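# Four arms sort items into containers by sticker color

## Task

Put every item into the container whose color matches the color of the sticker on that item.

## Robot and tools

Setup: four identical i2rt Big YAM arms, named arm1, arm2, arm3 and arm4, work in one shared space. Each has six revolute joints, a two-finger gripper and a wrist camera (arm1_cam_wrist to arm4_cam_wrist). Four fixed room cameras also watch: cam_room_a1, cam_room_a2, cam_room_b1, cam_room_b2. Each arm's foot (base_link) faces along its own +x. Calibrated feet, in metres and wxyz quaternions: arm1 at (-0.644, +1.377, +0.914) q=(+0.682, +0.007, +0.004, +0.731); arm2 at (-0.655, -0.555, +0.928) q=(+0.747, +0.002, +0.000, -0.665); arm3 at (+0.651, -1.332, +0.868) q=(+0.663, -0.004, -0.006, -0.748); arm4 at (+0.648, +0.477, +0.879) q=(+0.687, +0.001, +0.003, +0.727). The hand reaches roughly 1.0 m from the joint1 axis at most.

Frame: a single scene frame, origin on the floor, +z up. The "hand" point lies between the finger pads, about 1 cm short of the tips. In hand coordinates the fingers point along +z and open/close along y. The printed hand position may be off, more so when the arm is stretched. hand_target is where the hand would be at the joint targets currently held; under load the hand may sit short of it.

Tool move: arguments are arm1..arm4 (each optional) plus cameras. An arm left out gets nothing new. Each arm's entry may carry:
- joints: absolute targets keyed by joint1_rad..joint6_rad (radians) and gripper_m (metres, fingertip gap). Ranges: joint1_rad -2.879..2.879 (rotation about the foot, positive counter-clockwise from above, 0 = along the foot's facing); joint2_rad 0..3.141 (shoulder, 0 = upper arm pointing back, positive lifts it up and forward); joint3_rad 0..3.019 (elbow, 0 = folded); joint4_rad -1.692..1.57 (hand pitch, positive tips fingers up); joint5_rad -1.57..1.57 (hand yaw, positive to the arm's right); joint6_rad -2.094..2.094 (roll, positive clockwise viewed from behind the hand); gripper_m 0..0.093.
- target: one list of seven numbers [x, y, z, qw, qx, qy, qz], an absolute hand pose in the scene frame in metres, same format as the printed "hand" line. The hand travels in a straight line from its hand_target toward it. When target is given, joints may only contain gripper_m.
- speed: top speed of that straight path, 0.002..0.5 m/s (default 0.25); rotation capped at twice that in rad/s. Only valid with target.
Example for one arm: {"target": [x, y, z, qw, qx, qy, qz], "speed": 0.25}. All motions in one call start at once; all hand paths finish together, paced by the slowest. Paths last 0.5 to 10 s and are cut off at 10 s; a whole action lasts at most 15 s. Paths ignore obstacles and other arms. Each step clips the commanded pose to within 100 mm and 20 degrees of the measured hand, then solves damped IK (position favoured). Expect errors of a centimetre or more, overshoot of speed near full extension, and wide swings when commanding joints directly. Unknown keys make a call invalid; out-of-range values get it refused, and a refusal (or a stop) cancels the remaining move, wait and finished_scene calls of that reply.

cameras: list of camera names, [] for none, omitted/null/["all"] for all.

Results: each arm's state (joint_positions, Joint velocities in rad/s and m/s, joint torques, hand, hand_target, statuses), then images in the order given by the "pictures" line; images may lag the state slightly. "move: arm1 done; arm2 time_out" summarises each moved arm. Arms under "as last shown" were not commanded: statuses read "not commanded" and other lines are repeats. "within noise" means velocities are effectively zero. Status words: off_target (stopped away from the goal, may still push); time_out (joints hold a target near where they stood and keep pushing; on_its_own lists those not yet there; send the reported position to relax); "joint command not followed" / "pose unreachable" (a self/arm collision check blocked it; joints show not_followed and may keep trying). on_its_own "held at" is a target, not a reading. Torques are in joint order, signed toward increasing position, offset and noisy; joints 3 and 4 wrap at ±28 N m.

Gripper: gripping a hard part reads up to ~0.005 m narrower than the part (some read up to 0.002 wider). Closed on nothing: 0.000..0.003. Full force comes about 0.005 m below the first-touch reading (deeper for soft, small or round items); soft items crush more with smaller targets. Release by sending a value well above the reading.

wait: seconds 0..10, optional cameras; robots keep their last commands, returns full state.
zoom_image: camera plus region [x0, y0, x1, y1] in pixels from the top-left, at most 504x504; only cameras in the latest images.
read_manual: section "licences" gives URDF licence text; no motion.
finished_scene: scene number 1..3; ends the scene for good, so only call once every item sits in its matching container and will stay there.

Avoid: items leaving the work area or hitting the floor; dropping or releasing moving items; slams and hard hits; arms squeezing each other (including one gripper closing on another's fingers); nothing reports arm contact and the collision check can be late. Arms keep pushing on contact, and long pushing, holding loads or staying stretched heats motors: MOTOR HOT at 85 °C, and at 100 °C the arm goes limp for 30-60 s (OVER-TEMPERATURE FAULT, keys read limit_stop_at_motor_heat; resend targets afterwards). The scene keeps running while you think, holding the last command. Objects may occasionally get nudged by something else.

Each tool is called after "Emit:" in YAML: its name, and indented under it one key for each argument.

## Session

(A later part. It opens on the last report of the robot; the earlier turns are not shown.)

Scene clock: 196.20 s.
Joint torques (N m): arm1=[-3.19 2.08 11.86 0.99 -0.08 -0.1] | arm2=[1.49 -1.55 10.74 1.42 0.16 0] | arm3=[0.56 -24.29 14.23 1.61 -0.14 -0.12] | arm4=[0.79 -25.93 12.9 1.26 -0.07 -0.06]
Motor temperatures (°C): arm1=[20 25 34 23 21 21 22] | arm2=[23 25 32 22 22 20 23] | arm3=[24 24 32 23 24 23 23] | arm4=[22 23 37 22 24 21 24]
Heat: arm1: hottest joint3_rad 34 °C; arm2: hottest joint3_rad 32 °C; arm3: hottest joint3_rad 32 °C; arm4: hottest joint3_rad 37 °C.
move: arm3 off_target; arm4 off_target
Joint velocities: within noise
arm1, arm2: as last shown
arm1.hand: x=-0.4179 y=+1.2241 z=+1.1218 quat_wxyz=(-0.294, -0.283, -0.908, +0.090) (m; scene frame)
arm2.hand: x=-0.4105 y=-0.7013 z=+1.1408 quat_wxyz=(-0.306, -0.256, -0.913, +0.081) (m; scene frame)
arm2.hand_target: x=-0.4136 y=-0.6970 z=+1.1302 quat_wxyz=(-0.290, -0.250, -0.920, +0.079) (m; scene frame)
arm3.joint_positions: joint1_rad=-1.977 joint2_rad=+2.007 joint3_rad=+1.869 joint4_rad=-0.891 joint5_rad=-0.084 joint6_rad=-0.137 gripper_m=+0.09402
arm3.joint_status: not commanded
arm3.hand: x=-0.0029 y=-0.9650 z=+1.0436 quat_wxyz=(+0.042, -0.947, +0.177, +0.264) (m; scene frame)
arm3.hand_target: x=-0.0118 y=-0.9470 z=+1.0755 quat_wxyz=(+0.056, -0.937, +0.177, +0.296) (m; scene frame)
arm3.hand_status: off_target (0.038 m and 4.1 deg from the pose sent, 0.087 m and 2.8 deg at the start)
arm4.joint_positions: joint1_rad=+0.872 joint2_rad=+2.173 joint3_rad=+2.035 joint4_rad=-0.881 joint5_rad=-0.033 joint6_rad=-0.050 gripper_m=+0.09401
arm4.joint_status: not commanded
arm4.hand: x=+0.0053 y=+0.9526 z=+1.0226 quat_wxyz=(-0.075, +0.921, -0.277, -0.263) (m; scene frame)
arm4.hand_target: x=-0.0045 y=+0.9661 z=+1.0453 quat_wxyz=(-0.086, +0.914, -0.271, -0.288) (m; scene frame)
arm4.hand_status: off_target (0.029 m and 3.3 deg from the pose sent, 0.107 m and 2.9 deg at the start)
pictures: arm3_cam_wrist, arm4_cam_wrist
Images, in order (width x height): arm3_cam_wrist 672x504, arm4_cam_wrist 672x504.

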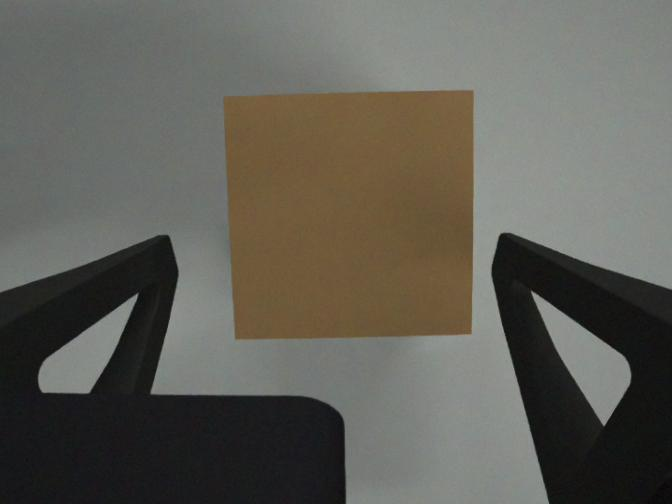

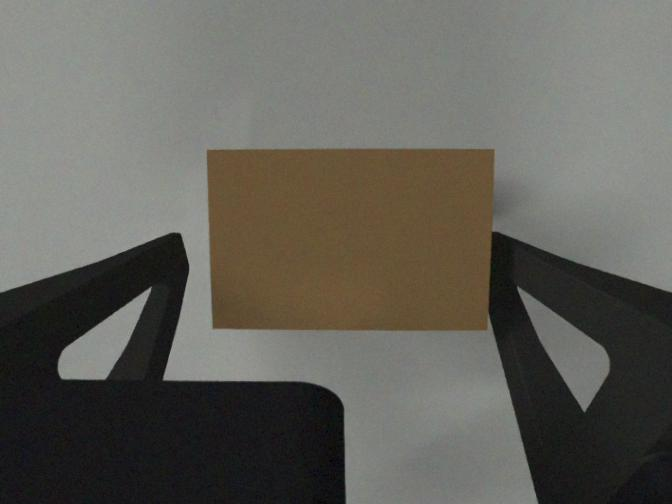

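Emit:
move:
  arm3: {"joints": {"gripper_m": 0.04}}
  arm4: {"joints": {"gripper_m": 0.056}}
  cameras: ["arm3_cam_wrist", "arm4_cam_wrist"]

Emit:
move:
  arm3: {"target": [0.04, -0.975, 1.13, 0.0558, -0.9371, 0.1771, 0.2955], "speed": 0.2}
  arm4: {"target": [0.05, 0.925, 1.11, 0.0904, -0.9095, 0.2868, 0.2868], "speed": 0.2}
  cameras: ["arm3_cam_wrist", "arm4_cam_wrist"]

Scene clock: 205.97 s.
Joint torques (N m): arm1=[-2.61 2.08 11.92 0.9 -0.03 -0.04] | arm2=[1.61 -1.61 10.73 1.4 0.16 -0.02] | arm3=[0.44 -24.29 14.17 1.54 -0.12 -0.11] | arm4=[0.32 -25.88 12.9 1.25 -0.05 -0.08]
Motor temperatures (°C): arm1=[20 24 35 23 21 21 22] | arm2=[23 25 32 22 22 20 23] | arm3=[24 25 34 23 24 23 23] | arm4=[22 26 37 22 24 21 24]
Heat: arm1: hottest joint3_rad 35 °C; arm2: hottest joint3_rad 32 °C; arm3: hottest joint3_rad 34 °C; arm4: hottest joint3_rad 37 °C.
move: arm3 off_target; arm4 off_target
Joint velocities: within noise
arm1, arm2: as last shown
arm3.joint_positions: joint1_rad=-1.977 joint2_rad=+2.007 joint3_rad=+1.869 joint4_rad=-0.891 joint5_rad=-0.085 joint6_rad=-0.138 gripper_m=+0.05314
arm3.joint_status: gripper_m off_target (ended at +0.05317, target +0.04000)
arm3.hand: x=-0.0030 y=-0.9651 z=+1.0436 quat_wxyz=(+0.042, -0.947, +0.177, +0.264) (m; scene frame)
arm3.hand_target: x=-0.0120 y=-0.9473 z=+1.0755 quat_wxyz=(+0.056, -0.937, +0.177, +0.296) (m; scene frame)
arm3.hand_status: not commanded
arm4.joint_positions: joint1_rad=+0.872 joint2_rad=+2.173 joint3_rad=+2.035 joint4_rad=-0.881 joint5_rad=-0.034 joint6_rad=-0.051 gripper_m=+0.06933
arm4.joint_status: gripper_m off_target (ended at +0.06936, target +0.05600)
arm4.hand: x=+0.0052 y=+0.9525 z=+1.0226 quat_wxyz=(-0.075, +0.921, -0.276, -0.263) (m; scene frame)
arm4.hand_target: x=-0.0046 y=+0.9659 z=+1.0453 quat_wxyz=(-0.086, +0.914, -0.271, -0.288) (m; scene frame)
arm4.hand_status: not commanded
pictures: arm3_cam_wrist, arm4_cam_wrist
Images, in order (width x height): arm3_cam_wrist 672x504, arm4_cam_wrist 672x504.

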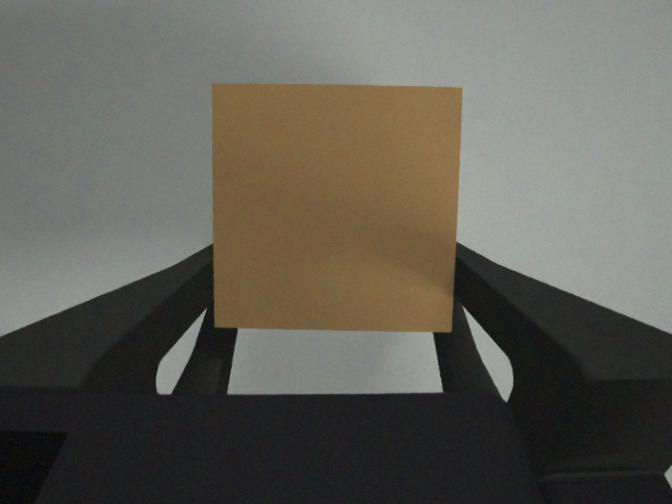

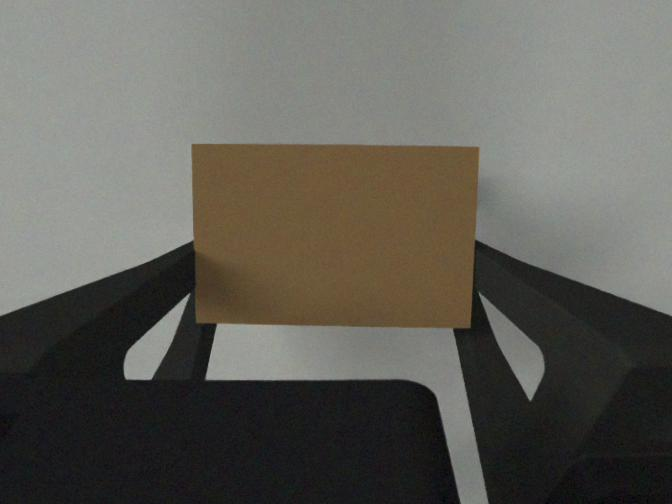

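Scene clock: 207.20 s.
Joint torques (N m): arm1=[-2.55 2.37 12.04 1.1 -0.05 -0.04] | arm2=[1.55 -1.61 10.69 1.43 0.15 -0.01] | arm3=[0.38 -20.78 9.58 0.94 -0.14 -0.12] | arm4=[0.85 -22.89 9.5 0.66 0.2 0.15]
Motor temperatures (°C): arm1=[20 24 35 23 21 21 22] | arm2=[23 25 32 22 22 20 23] | arm3=[24 25 33 23 24 23 23] | arm4=[22 26 37 22 24 21 25]
Heat: arm1: hottest joint3_rad 35 °C; arm2: hottest joint3_rad 32 °C; arm3: hottest joint3_rad 33 °C; arm4: hottest joint3_rad 37 °C.
move: arm3 off_target; arm4 done
Joint velocities: within noise
arm1, arm2: as last shown
arm3.joint_positions: joint1_rad=-1.980 joint2_rad=+1.818 joint3_rad=+1.798 joint4_rad=-0.925 joint5_rad=-0.086 joint6_rad=-0.139 gripper_m=+0.05314
arm3.joint_status: not commanded
arm3.hand: x=+0.0345 y=-0.9835 z=+1.1364 quat_wxyz=(+0.056, -0.936, +0.173, +0.302) (m; scene frame)
arm3.hand_target: x=+0.0400 y=-0.9751 z=+1.1300 quat_wxyz=(+0.056, -0.937, +0.177, +0.296) (m; scene frame)
arm3.hand_status: off_target (0.012 m and 0.9 deg from the pose sent, 0.097 m and 4.1 deg at the start)
arm4.joint_positions: joint1_rad=+0.872 joint2_rad=+1.943 joint3_rad=+1.881 joint4_rad=-0.884 joint5_rad=-0.018 joint6_rad=-0.044 gripper_m=+0.06933
arm4.joint_status: not commanded
arm4.hand: x=+0.0487 y=+0.9241 z=+1.1160 quat_wxyz=(-0.093, +0.910, -0.279, -0.294) (m; scene frame)
arm4.hand_target: x=+0.0500 y=+0.9249 z=+1.1100 quat_wxyz=(-0.090, +0.910, -0.287, -0.287) (m; scene frame)
arm4.hand_status: done (0.006 m and 1.3 deg from the pose sent, 0.102 m and 3.7 deg at the start)
pictures: arm3_cam_wrist, arm4_cam_wrist
Images, in order (width x height): arm3_cam_wrist 672x504, arm4_cam_wrist 672x504.

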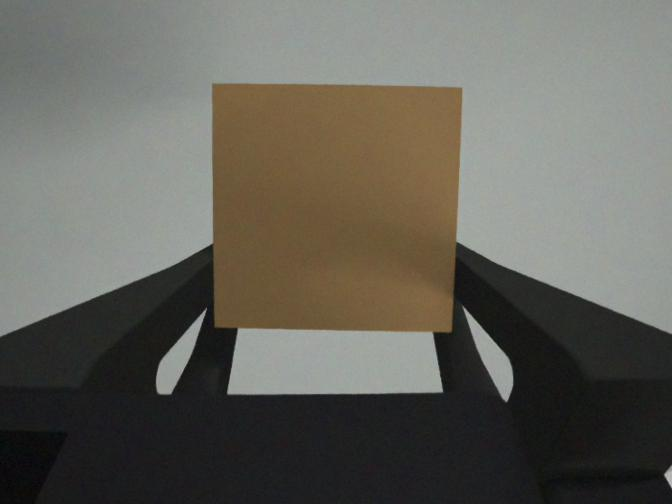

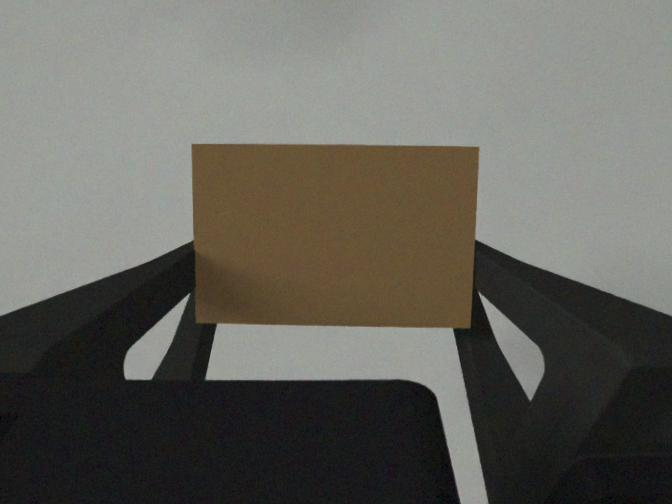

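Emit:
move:
  arm4: {"target": [0.42, 0.636, 1.13, 0.0904, -0.9095, 0.2868, 0.2868], "speed": 0.4}
  arm3: {"target": [0.42, -1.19, 1.13, -0.0757, 0.9264, -0.2569, -0.2647], "speed": 0.4}
  cameras: []

Emit:
move:
  arm4: {"joints": {"joint1_rad": -0.6, "joint2_rad": 0.8, "joint3_rad": 1.3, "joint4_rad": -1.45, "joint5_rad": 0, "joint6_rad": 0}}
  arm3: {"joints": {"joint1_rad": 0.3, "joint2_rad": 0.8, "joint3_rad": 1.3, "joint4_rad": -1.45, "joint5_rad": 0, "joint6_rad": 0}}
  cameras: []

Emit:
move:
  arm4: {"joints": {"joint1_rad": -1.2, "joint2_rad": 1.3, "joint3_rad": 1.02, "joint4_rad": -0.7}}
  arm3: {"joints": {"joint1_rad": 1.01, "joint2_rad": 1.45, "joint3_rad": 1.15, "joint4_rad": -0.65}}
  cameras: ["arm3_cam_wrist", "arm4_cam_wrist"]

Scene clock: 218.77 s.
Joint torques (N m): arm1=[-2.9 1.9 11.89 1.11 -0.04 -0.03] | arm2=[1.49 -1.61 10.73 1.42 0.16 -0.01] | arm3=[1.85 -1.03 9.31 0.88 0.13 0.01] | arm4=[1.2 -0.67 9.46 0.57 0.21 0.14]
Motor temperatures (°C): arm1=[20 24 35 23 21 21 22] | arm2=[23 25 32 22 22 20 23] | arm3=[24 26 32 23 24 23 24] | arm4=[22 26 38 22 24 21 25]
Heat: arm1: hottest joint3_rad 35 °C; arm2: hottest joint3_rad 32 °C; arm3: hottest joint3_rad 32 °C; arm4: hottest joint3_rad 38 °C.
move: arm3 done; arm4 done
Joint velocities: within noise
arm1, arm2: as last shown
arm3.joint_positions: joint1_rad=-1.980 joint2_rad=+0.641 joint3_rad=+0.805 joint4_rad=-1.158 joint5_rad=+0.021 joint6_rad=+0.001 gripper_m=+0.05314
arm3.joint_status: not commanded
arm3.hand: x=+0.4199 y=-1.1880 z=+1.1333 quat_wxyz=(+0.078, -0.925, +0.256, +0.270) (m; scene frame)
arm3.hand_target: x=+0.4200 y=-1.1900 z=+1.1300 quat_wxyz=(+0.076, -0.926, +0.257, +0.265) (m; scene frame)
arm3.hand_status: done (0.004 m and 0.7 deg from the pose sent, 0.437 m and 10.8 deg at the start)
arm4.joint_positions: joint1_rad=+0.915 joint2_rad=+0.630 joint3_rad=+0.742 joint4_rad=-1.061 joint5_rad=+0.012 joint6_rad=-0.002 gripper_m=+0.06933
arm4.joint_status: not commanded
arm4.hand: x=+0.4204 y=+0.6375 z=+1.1313 quat_wxyz=(-0.094, +0.909, -0.283, -0.293) (m; scene frame)
arm4.hand_target: x=+0.4200 y=+0.6360 z=+1.1299 quat_wxyz=(-0.090, +0.910, -0.287, -0.287) (m; scene frame)
arm4.hand_status: done (0.002 m and 0.9 deg from the pose sent, 0.470 m and 1.3 deg at the start)
pictures: none
No camera images: "cameras" was empty.

Scene clock: 220.87 s.
Joint torques (N m): arm1=[-3.02 2.49 12.01 1.13 -0.07 -0.05] | arm2=[1.61 -1.61 10.69 1.4 0.16 -0.01] | arm3=[1.9 -2.73 12.36 0.92 0.1 -0.06] | arm4=[0.79 -2.78 11.06 0.47 0.07 0.05]
Motor temperatures (°C): arm1=[20 24 35 23 21 21 22] | arm2=[23 25 32 22 22 20 23] | arm3=[24 25 32 23 24 23 24] | arm4=[22 26 38 22 24 21 25]
Heat: arm1: hottest joint3_rad 35 °C; arm2: hottest joint3_rad 32 °C; arm3: hottest joint3_rad 32 °C; arm4: hottest joint3_rad 38 °C.
move: arm3 done; arm4 done
Joint velocities: within noise
arm1, arm2: as last shown
arm3.joint_positions: joint1_rad=+0.290 joint2_rad=+0.805 joint3_rad=+1.260 joint4_rad=-1.445 joint5_rad=-0.002 joint6_rad=+0.001 gripper_m=+0.05313
arm3.joint_status: all done
arm3.hand: x=+0.6985 y=-1.6082 z=+1.2843 quat_wxyz=(-0.224, -0.616, -0.731, +0.189) (m; scene frame)
arm3.hand_target: x=+0.7007 y=-1.6061 z=+1.3041 quat_wxyz=(-0.239, -0.609, -0.729, +0.201) (m; scene frame)
arm3.hand_status: not commanded
arm4.joint_positions: joint1_rad=-0.598 joint2_rad=+0.803 joint3_rad=+1.263 joint4_rad=-1.440 joint5_rad=+0.001 joint6_rad=-0.002 gripper_m=+0.06934
arm4.joint_status: all done
arm4.hand: x=+0.7981 y=+0.7243 z=+1.2930 quat_wxyz=(-0.251, +0.472, -0.833, -0.143) (m; scene frame)
arm4.hand_target: x=+0.7976 y=+0.7224 z=+1.3103 quat_wxyz=(-0.263, +0.468, -0.830, -0.150) (m; scene frame)
arm4.hand_status: not commanded
pictures: none
No camera images: "cameras" was empty.

Scene clock: 222.23 s.
Joint torques (N m): arm1=[-2.26 2.73 11.96 0.92 -0.07 -0.02] | arm2=[1.61 -1.67 10.73 1.37 0.15 -0.01] | arm3=[0.67 -15.38 9.8 1.89 0.08 -0.05] | arm4=[1.08 -12.81 10.41 1.48 0.09 0.07]
Motor temperatures (°C): arm1=[20 24 35 23 21 21 22] | arm2=[23 25 32 22 22 20 23] | arm3=[24 25 32 23 24 23 24] | arm4=[22 26 38 22 24 21 25]
Heat: arm1: hottest joint3_rad 35 °C; arm2: hottest joint3_rad 32 °C; arm3: hottest joint3_rad 32 °C; arm4: hottest joint3_rad 38 °C.
move: arm3 done; arm4 done
Joint velocities: within noise
arm1, arm2: as last shown
arm3.joint_positions: joint1_rad=+1.016 joint2_rad=+1.463 joint3_rad=+1.144 joint4_rad=-0.668 joint5_rad=-0.001 joint6_rad=+0.001 gripper_m=+0.05313
arm3.joint_status: all done
arm3.hand: x=+1.0774 y=-1.6711 z=+1.0620 quat_wxyz=(-0.274, -0.316, -0.903, +0.101) (m; scene frame)
arm3.hand_target: x=+1.0787 y=-1.6766 z=+1.0743 quat_wxyz=(-0.290, -0.316, -0.897, +0.108) (m; scene frame)
arm3.hand_status: not commanded
arm4.joint_positions: joint1_rad=-1.207 joint2_rad=+1.316 joint3_rad=+0.996 joint4_rad=-0.718 joint5_rad=+0.000 joint6_rad=-0.002 gripper_m=+0.06934
arm4.joint_status: all done
arm4.hand: x=+1.0865 y=+0.6731 z=+1.0584 quat_wxyz=(-0.255, +0.202, -0.944, -0.054) (m; scene frame)
arm4.hand_target: x=+1.0950 y=+0.6807 z=+1.0801 quat_wxyz=(-0.282, +0.203, -0.936, -0.061) (m; scene frame)
arm4.hand_status: not commanded
pictures: arm3_cam_wrist, arm4_cam_wrist
Images, in order (width x height): arm3_cam_wrist 672x504, arm4_cam_wrist 672x504.

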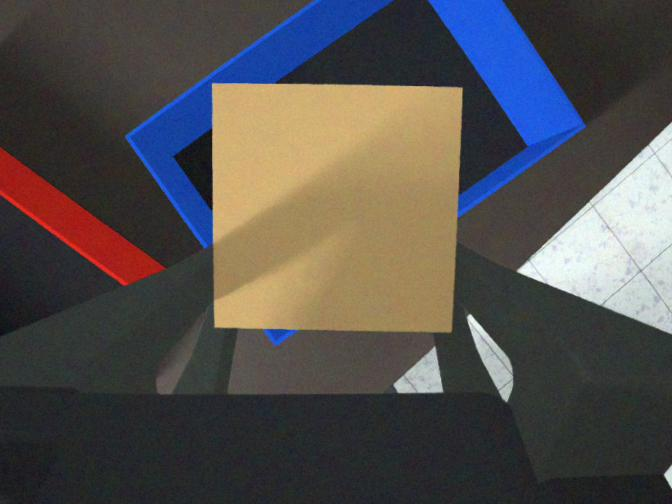

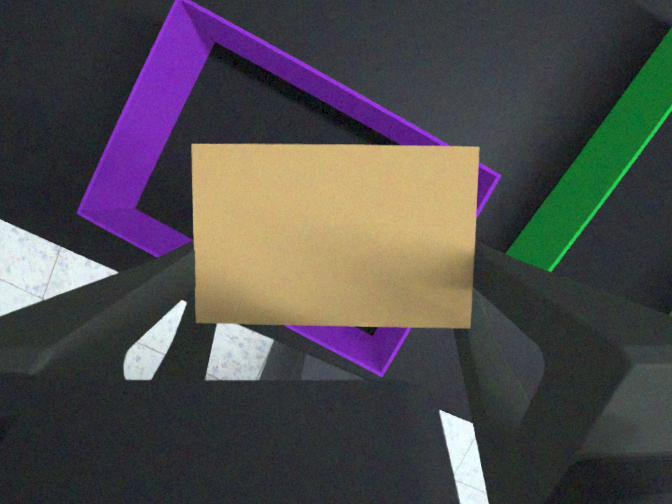

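Emit:
move:
  arm4: {"target": [1.108, 0.716, 0.87, 0.1901, -0.0856, 0.9779, 0.0166], "speed": 0.22}
  arm3: {"target": [1.147, -1.738, 0.87, 0.1879, 0.1705, 0.9667, -0.0331], "speed": 0.22}
  cameras: ["arm3_cam_wrist", "arm4_cam_wrist"]

Scene clock: 232.30 s.
Joint torques (N m): arm1=[-3.19 2.08 11.9 1.07 -0.04 -0.07] | arm2=[1.61 -1.61 10.7 1.4 0.15 -0.01] | arm3=[0.09 -21.3 11.43 0.43 -0.21 -0.12] | arm4=[0.56 -15.68 8.17 1.05 0.34 0.19]
Motor temperatures (°C): arm1=[20 24 35 23 21 21 22] | arm2=[23 25 32 22 22 20 23] | arm3=[24 26 32 23 24 23 24] | arm4=[22 25 38 22 24 21 26]
Heat: arm1: hottest joint3_rad 35 °C; arm2: hottest joint3_rad 32 °C; arm3: hottest joint3_rad 32 °C; arm4: hottest joint3_rad 38 °C.
move: arm3 off_target; arm4 off_target
Joint velocities: within noise
arm1, arm2: as last shown
arm3.joint_positions: joint1_rad=+0.981 joint2_rad=+2.012 joint3_rad=+1.347 joint4_rad=-0.605 joint5_rad=-0.143 joint6_rad=-0.339 gripper_m=+0.05314
arm3.joint_status: not commanded
arm3.hand: x=+1.1351 y=-1.7168 z=+0.8487 quat_wxyz=(-0.167, -0.170, -0.971, +0.020) (m; scene frame)
arm3.hand_target: x=+1.1459 y=-1.7373 z=+0.8705 quat_wxyz=(-0.188, -0.171, -0.967, +0.033) (m; scene frame)
arm3.hand_status: off_target (0.032 m and 2.9 deg from the pose sent, 0.215 m and 22.1 deg at the start)
arm4.joint_positions: joint1_rad=-1.111 joint2_rad=+1.752 joint3_rad=+0.947 joint4_rad=-0.440 joint5_rad=+0.123 joint6_rad=+0.310 gripper_m=+0.06934
arm4.joint_status: not commanded
arm4.hand: x=+1.0933 y=+0.7052 z=+0.8598 quat_wxyz=(-0.170, +0.092, -0.981, -0.008) (m; scene frame)
arm4.hand_target: x=+1.1075 y=+0.7158 z=+0.8704 quat_wxyz=(-0.190, +0.086, -0.978, -0.017) (m; scene frame)
arm4.hand_status: off_target (0.021 m and 2.6 deg from the pose sent, 0.194 m and 16.3 deg at the start)
pictures: arm3_cam_wrist, arm4_cam_wrist
Images, in order (width x height): arm3_cam_wrist 672x504, arm4_cam_wrist 672x504.

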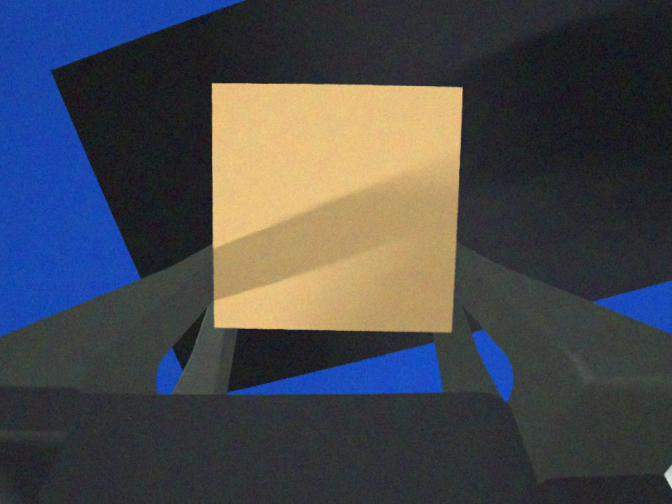

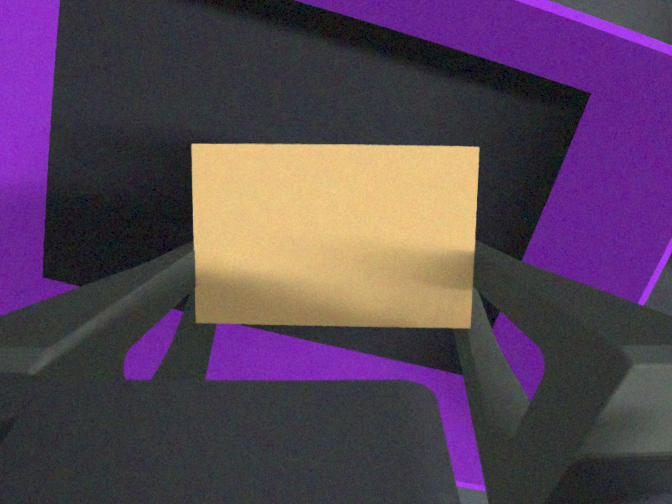

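Emit:
move:
  arm4: {"target": [1.108, 0.728, 0.782, 0.1901, -0.0856, 0.9779, 0.0166], "speed": 0.18}
  arm3: {"target": [1.145, -1.75, 0.79, 0.1879, 0.1705, 0.9667, -0.0331], "speed": 0.18}
  cameras: ["arm3_cam_wrist", "arm4_cam_wrist"]

Scene clock: 241.93 s.
Joint torques (N m): arm1=[-3.25 2.67 11.79 1.13 -0.04 -0.06] | arm2=[1.49 -1.61 10.71 1.42 0.17 -0.02] | arm3=[0.26 -21.66 9.66 1.16 -0.15 -0.12] | arm4=[1.32 -17.26 6.02 1.18 0.35 0.17]
Motor temperatures (°C): arm1=[20 24 36 23 21 21 22] | arm2=[23 25 32 22 22 20 23] | arm3=[24 25 32 23 24 23 24] | arm4=[22 25 36 22 24 21 26]
Heat: arm1: hottest joint3_rad 36 °C; arm2: hottest joint3_rad 32 °C; arm3: hottest joint3_rad 32 °C; arm4: hottest joint3_rad 36 °C.
move: arm3 off_target; arm4 off_target
Joint velocities: within noise
arm1.joint_positions: joint1_rad=-2.245 joint2_rad=+0.577 joint3_rad=+0.616 joint4_rad=-0.970 joint5_rad=-0.010 joint6_rad=+0.003 gripper_m=+0.08796
arm1.joint_status: not commanded
arm1.hand: x=-0.4179 y=+1.2241 z=+1.1218 quat_wxyz=(-0.294, -0.283, -0.908, +0.090) (m; scene frame)
arm1.hand_target: x=-0.4200 y=+1.2221 z=+1.1200 quat_wxyz=(-0.287, -0.285, -0.910, +0.090) (m; scene frame)
arm1.hand_status: not commanded
arm2.joint_positions: joint1_rad=+0.922 joint2_rad=+0.628 joint3_rad=+0.631 joint4_rad=-0.930 joint5_rad=+0.004 joint6_rad=+0.013 gripper_m=+0.08493
arm2.joint_status: not commanded
arm2.hand: x=-0.4105 y=-0.7013 z=+1.1408 quat_wxyz=(-0.306, -0.256, -0.913, +0.081) (m; scene frame)
arm2.hand_target: x=-0.4136 y=-0.6970 z=+1.1302 quat_wxyz=(-0.290, -0.250, -0.920, +0.079) (m; scene frame)
arm2.hand_status: not commanded
arm3.joint_positions: joint1_rad=+0.961 joint2_rad=+2.147 joint3_rad=+1.352 joint4_rad=-0.472 joint5_rad=-0.151 joint6_rad=-0.356 gripper_m=+0.05313
arm3.joint_status: not commanded
arm3.hand: x=+1.1341 y=-1.7314 z=+0.7790 quat_wxyz=(-0.169, -0.171, -0.970, +0.021) (m; scene frame)
arm3.hand_target: x=+1.1442 y=-1.7496 z=+0.7906 quat_wxyz=(-0.188, -0.171, -0.967, +0.033) (m; scene frame)
arm3.hand_status: off_target (0.024 m and 2.6 deg from the pose sent, 0.068 m and 2.9 deg at the start)
arm4.joint_positions: joint1_rad=-1.089 joint2_rad=+1.957 joint3_rad=+0.947 joint4_rad=-0.226 joint5_rad=+0.131 joint6_rad=+0.331 gripper_m=+0.06934
arm4.joint_status: not commanded
arm4.hand: x=+1.0979 y=+0.7194 z=+0.7776 quat_wxyz=(-0.176, +0.091, -0.980, -0.010) (m; scene frame)
arm4.hand_target: x=+1.1077 y=+0.7278 z=+0.7822 quat_wxyz=(-0.190, +0.086, -0.978, -0.017) (m; scene frame)
arm4.hand_status: off_target (0.014 m and 1.9 deg from the pose sent, 0.082 m and 2.6 deg at the start)
pictures: arm3_cam_wrist, arm4_cam_wrist
Images, in order (width x height): arm3_cam_wrist 672x504, arm4_cam_wrist 672x504.

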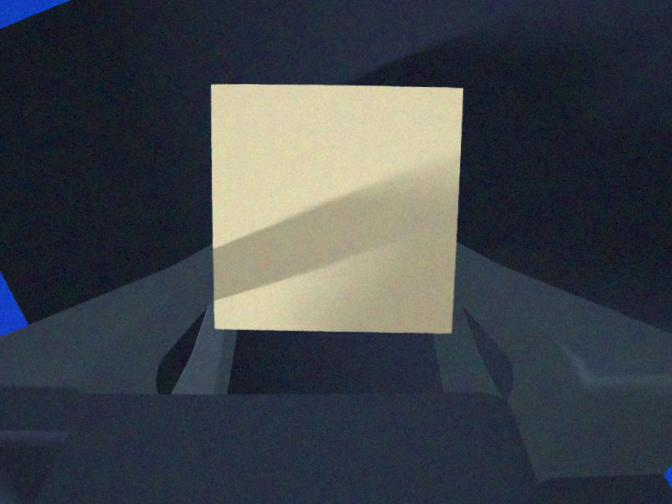

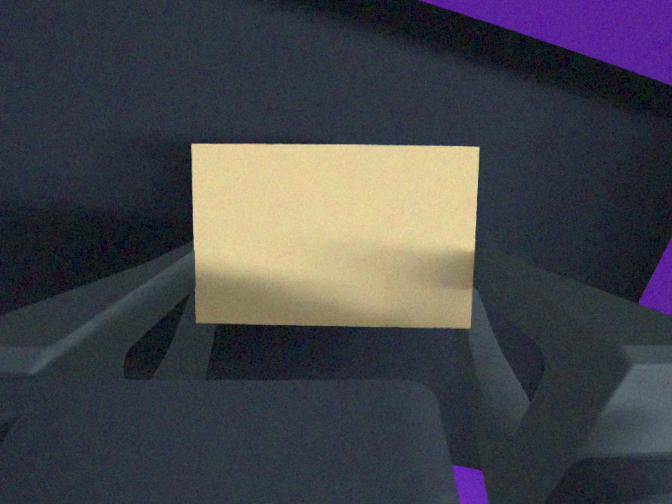

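Emit:
move:
  arm4: {"target": [1.108, 0.728, 0.764, 0.1901, -0.0856, 0.9779, 0.0166], "speed": 0.1}
  arm3: {"target": [1.145, -1.75, 0.773, 0.1879, 0.1705, 0.9667, -0.0331], "speed": 0.1}
  cameras: []

Emit:
move:
  arm4: {"target": [1.108, 0.728, 0.752, 0.1901, -0.0856, 0.9779, 0.0166], "speed": 0.1}
  arm3: {"target": [1.145, -1.75, 0.761, 0.1879, 0.1705, 0.9667, -0.0331], "speed": 0.1}
  cameras: ["arm3_cam_wrist", "arm4_cam_wrist"]

Scene clock: 248.20 s.
Joint torques (N m): arm1=[-2.55 2.43 11.97 1.03 0 -0.03] | arm2=[1.49 -1.67 10.67 1.37 0.15 -0.01] | arm3=[0.32 -19.55 9.47 1.2 -0.12 -0.11] | arm4=[1.03 -16.38 5.98 1.21 0.34 0.2]
Motor temperatures (°C): arm1=[20 24 36 23 21 21 22] | arm2=[23 25 32 22 22 20 23] | arm3=[24 25 32 23 24 23 24] | arm4=[22 25 36 22 24 21 26]
Heat: arm1: hottest joint3_rad 36 °C; arm2: hottest joint3_rad 32 °C; arm3: hottest joint3_rad 32 °C; arm4: hottest joint3_rad 36 °C.
move: arm3 off_target; arm4 off_target
Joint velocities: within noise
arm1, arm2: as last shown
arm3.joint_positions: joint1_rad=+0.961 joint2_rad=+2.158 joint3_rad=+1.354 joint4_rad=-0.440 joint5_rad=-0.152 joint6_rad=-0.356 gripper_m=+0.05313
arm3.joint_status: not commanded
arm3.hand: x=+1.1384 y=-1.7351 z=+0.7756 quat_wxyz=(-0.179, -0.170, -0.969, +0.026) (m; scene frame)
arm3.hand_target: x=+1.1444 y=-1.7496 z=+0.7734 quat_wxyz=(-0.188, -0.171, -0.967, +0.033) (m; scene frame)
arm3.hand_status: off_target (0.016 m and 1.3 deg from the pose sent, 0.022 m and 2.6 deg at the start)
arm4.joint_positions: joint1_rad=-1.089 joint2_rad=+1.986 joint3_rad=+0.947 joint4_rad=-0.182 joint5_rad=+0.131 joint6_rad=+0.332 gripper_m=+0.06934
arm4.joint_status: not commanded
arm4.hand: x=+1.1006 y=+0.7209 z=+0.7671 quat_wxyz=(-0.182, +0.090, -0.979, -0.013) (m; scene frame)
arm4.hand_target: x=+1.1077 y=+0.7278 z=+0.7642 quat_wxyz=(-0.190, +0.086, -0.978, -0.017) (m; scene frame)
arm4.hand_status: off_target (0.011 m and 1.1 deg from the pose sent, 0.019 m and 1.9 deg at the start)
pictures: none
No camera images: "cameras" was empty.

Scene clock: 249.17 s.
Joint torques (N m): arm1=[-2.67 1.96 11.96 0.9 -0.07 -0.07] | arm2=[1.61 -1.67 10.71 1.4 0.16 -0.01] | arm3=[0.32 -17.96 9.37 1.24 -0.05 -0.12] | arm4=[1.32 -15.74 5.94 1.14 0.33 0.2]
Motor temperatures (°C): arm1=[20 24 36 23 21 21 22] | arm2=[23 25 32 22 22 20 23] | arm3=[24 25 32 23 24 23 24] | arm4=[22 25 35 22 24 21 26]
Heat: arm1: hottest joint3_rad 36 °C; arm2: hottest joint3_rad 32 °C; arm3: hottest joint3_rad 32 °C; arm4: hottest joint3_rad 35 °C.
move: arm3 off_target; arm4 off_target
Joint velocities: within noise
arm1, arm2: as last shown
arm3.joint_positions: joint1_rad=+0.961 joint2_rad=+2.163 joint3_rad=+1.354 joint4_rad=-0.418 joint5_rad=-0.154 joint6_rad=-0.356 gripper_m=+0.05313
arm3.joint_status: not commanded
arm3.hand: x=+1.1414 y=-1.7374 z=+0.7742 quat_wxyz=(-0.187, -0.169, -0.967, +0.030) (m; scene frame)
arm3.hand_target: x=+1.1442 y=-1.7493 z=+0.7612 quat_wxyz=(-0.188, -0.171, -0.967, +0.033) (m; scene frame)
arm3.hand_status: off_target (0.019 m and 0.5 deg from the pose sent, 0.022 m and 1.3 deg at the start)
arm4.joint_positions: joint1_rad=-1.089 joint2_rad=+2.014 joint3_rad=+0.947 joint4_rad=-0.155 joint5_rad=+0.131 joint6_rad=+0.332 gripper_m=+0.06934
arm4.joint_status: not commanded
arm4.hand: x=+1.1000 y=+0.7206 z=+0.7554 quat_wxyz=(-0.182, +0.090, -0.979, -0.013) (m; scene frame)
arm4.hand_target: x=+1.1078 y=+0.7278 z=+0.7523 quat_wxyz=(-0.190, +0.086, -0.978, -0.017) (m; scene frame)
arm4.hand_status: off_target (0.011 m and 1.2 deg from the pose sent, 0.018 m and 1.1 deg at the start)
pictures: arm3_cam_wrist, arm4_cam_wrist
Images, in order (width x height): arm3_cam_wrist 672x504, arm4_cam_wrist 672x504.

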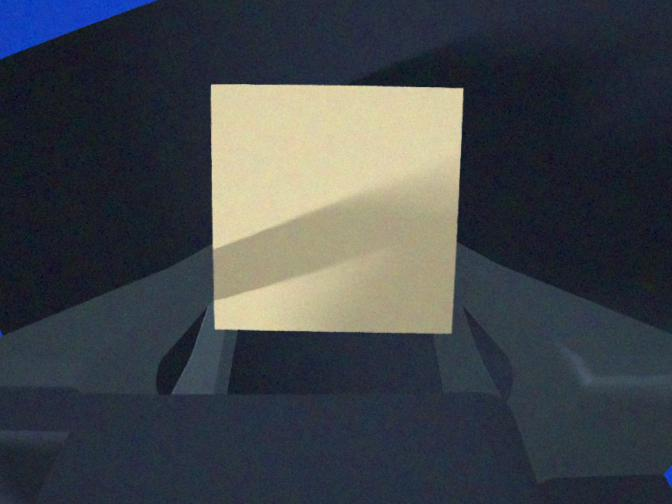

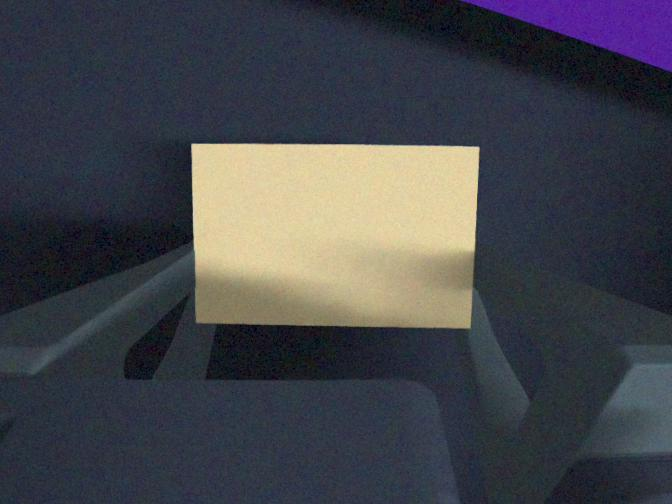

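Emit:
move:
  arm4: {"target": [1.108, 0.728, 0.738, 0.1901, -0.0856, 0.9779, 0.0166], "speed": 0.1}
  cameras: []

Scene clock: 252.47 s.
Joint torques (N m): arm1=[-2.84 2.2 12.01 0.95 -0.03 -0.04] | arm2=[1.44 -1.67 10.69 1.37 0.15 -0.01] | arm3=[0.38 -18.2 9.4 1.24 -0.05 -0.11] | arm4=[0.73 -14.33 5.96 1.06 0.34 0.18]
Motor temperatures (°C): arm1=[20 24 36 23 21 21 21] | arm2=[23 25 32 22 22 20 23] | arm3=[24 26 32 23 24 23 24] | arm4=[22 25 35 22 24 21 26]
Heat: arm1: hottest joint3_rad 36 °C; arm2: hottest joint3_rad 32 °C; arm3: hottest joint3_rad 32 °C; arm4: hottest joint3_rad 35 °C.
move: arm4 off_target
Joint velocities: within noise
arm1, arm2, arm3: as last shown
arm3.hand: x=+1.1415 y=-1.7375 z=+0.7742 quat_wxyz=(-0.187, -0.169, -0.967, +0.030) (m; scene frame)
arm3.hand_target: x=+1.1442 y=-1.7494 z=+0.7613 quat_wxyz=(-0.188, -0.171, -0.967, +0.033) (m; scene frame)
arm4.joint_positions: joint1_rad=-1.089 joint2_rad=+2.026 joint3_rad=+0.948 joint4_rad=-0.120 joint5_rad=+0.132 joint6_rad=+0.333 gripper_m=+0.06934
arm4.joint_status: not commanded
arm4.hand: x=+1.1046 y=+0.7232 z=+0.7528 quat_wxyz=(-0.192, +0.089, -0.977, -0.018) (m; scene frame)
arm4.hand_target: x=+1.1074 y=+0.7276 z=+0.7384 quat_wxyz=(-0.190, +0.086, -0.978, -0.017) (m; scene frame)
arm4.hand_status: off_target (0.016 m and 0.5 deg from the pose sent, 0.020 m and 1.2 deg at the start)
pictures: none
No camera images: "cameras" was empty.

Contact. Release and retreat.

Emit:
move:
  arm4: {"joints": {"gripper_m": 0.088}}
  arm3: {"joints": {"gripper_m": 0.08}}
  cameras: []

Emit:
move:
  arm4: {"target": [1.06, 0.718, 0.95, 0.1901, -0.0856, 0.9779, 0.0166], "speed": 0.25}
  arm3: {"target": [1.095, -1.73, 0.97, 0.1879, 0.1705, 0.9667, -0.0331], "speed": 0.25}
  cameras: ["arm3_cam_wrist", "arm4_cam_wrist"]

Scene clock: 259.17 s.
Joint torques (N m): arm1=[-2.26 2.2 11.79 1.03 -0.05 -0.03] | arm2=[1.61 -1.67 10.74 1.43 0.16 -0.02] | arm3=[0.44 -20.66 9.2 1.14 -0.06 -0.11] | arm4=[1.49 -16.15 5.81 1.07 0.32 0.15]
Motor temperatures (°C): arm1=[20 24 36 23 21 21 21] | arm2=[23 25 32 22 22 20 23] | arm3=[24 26 32 23 24 23 24] | arm4=[22 25 34 22 24 21 26]
Heat: arm1: hottest joint3_rad 36 °C; arm2: hottest joint3_rad 32 °C; arm3: hottest joint3_rad 32 °C; arm4: hottest joint3_rad 34 °C.
move: arm3 done; arm4 done
Joint velocities: within noise
arm1, arm2: as last shown
arm3.joint_positions: joint1_rad=+0.961 joint2_rad=+2.191 joint3_rad=+1.354 joint4_rad=-0.417 joint5_rad=-0.154 joint6_rad=-0.356 gripper_m=+0.07996
arm3.joint_status: all done
arm3.hand: x=+1.1368 y=-1.7335 z=+0.7575 quat_wxyz=(-0.176, -0.170, -0.969, +0.023) (m; scene frame)
arm3.hand_target: x=+1.1442 y=-1.7493 z=+0.7613 quat_wxyz=(-0.188, -0.171, -0.967, +0.033) (m; scene frame)
arm3.hand_status: not commanded
arm4.joint_positions: joint1_rad=-1.089 joint2_rad=+2.047 joint3_rad=+0.948 joint4_rad=-0.120 joint5_rad=+0.132 joint6_rad=+0.333 gripper_m=+0.08791
arm4.joint_status: all done
arm4.hand: x=+1.0998 y=+0.7204 z=+0.7423 quat_wxyz=(-0.183, +0.090, -0.979, -0.013) (m; scene frame)
arm4.hand_target: x=+1.1074 y=+0.7276 z=+0.7383 quat_wxyz=(-0.190, +0.086, -0.978, -0.017) (m; scene frame)
arm4.hand_status: not commanded
pictures: none
No camera images: "cameras" was empty.

Scene clock: 260.77 s.
Joint torques (N m): arm1=[-2.61 2.37 11.95 0.79 -0.07 -0.04] | arm2=[1.49 -1.67 10.7 1.42 0.16 -0.01] | arm3=[0.26 -18.55 9.7 0.34 -0.21 -0.13] | arm4=[1.67 -13.27 9.32 0.06 0.32 0.17]
Motor temperatures (°C): arm1=[20 24 36 23 21 21 21] | arm2=[23 25 32 22 22 20 23] | arm3=[24 26 32 23 24 23 24] | arm4=[22 25 34 22 24 21 26]
Heat: arm1: hottest joint3_rad 36 °C; arm2: hottest joint3_rad 32 °C; arm3: hottest joint3_rad 32 °C; arm4: hottest joint3_rad 34 °C.
move: arm3 done; arm4 off_target
Joint velocities: within noise
arm1, arm2: as last shown
arm3.joint_positions: joint1_rad=+0.926 joint2_rad=+1.784 joint3_rad=+1.337 joint4_rad=-0.788 joint5_rad=-0.163 joint6_rad=-0.391 gripper_m=+0.07996
arm3.joint_status: not commanded
arm3.hand: x=+1.0973 y=-1.7216 z=+0.9648 quat_wxyz=(-0.185, -0.168, -0.968, +0.031) (m; scene frame)
arm3.hand_target: x=+1.0948 y=-1.7299 z=+0.9698 quat_wxyz=(-0.188, -0.171, -0.967, +0.033) (m; scene frame)
arm3.hand_status: done (0.010 m and 0.5 deg from the pose sent, 0.217 m and 1.8 deg at the start)
arm4.joint_positions: joint1_rad=-1.051 joint2_rad=+1.518 joint3_rad=+0.912 joint4_rad=-0.615 joint5_rad=+0.146 joint6_rad=+0.368 gripper_m=+0.08791
arm4.joint_status: not commanded
arm4.hand: x=+1.0541 y=+0.7108 z=+0.9420 quat_wxyz=(-0.185, +0.090, -0.979, -0.014) (m; scene frame)
arm4.hand_target: x=+1.0598 y=+0.7178 z=+0.9499 quat_wxyz=(-0.190, +0.086, -0.978, -0.017) (m; scene frame)
arm4.hand_status: off_target (0.012 m and 0.8 deg from the pose sent, 0.211 m and 1.0 deg at the start)
pictures: arm3_cam_wrist, arm4_cam_wrist
Images, in order (width x height): arm3_cam_wrist 672x504, arm4_cam_wrist 672x504.

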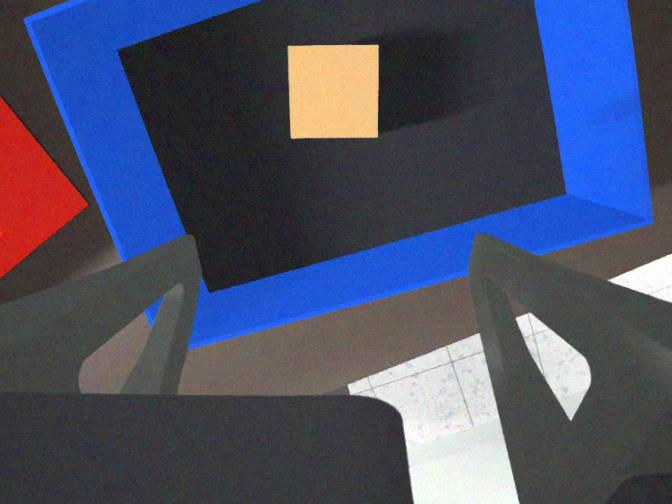

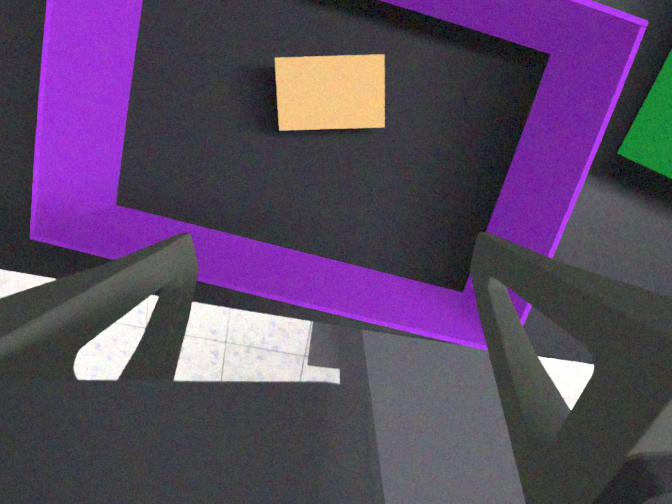

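Emit:
finished_scene:
  scene: 3

The scene is finished: the task was done.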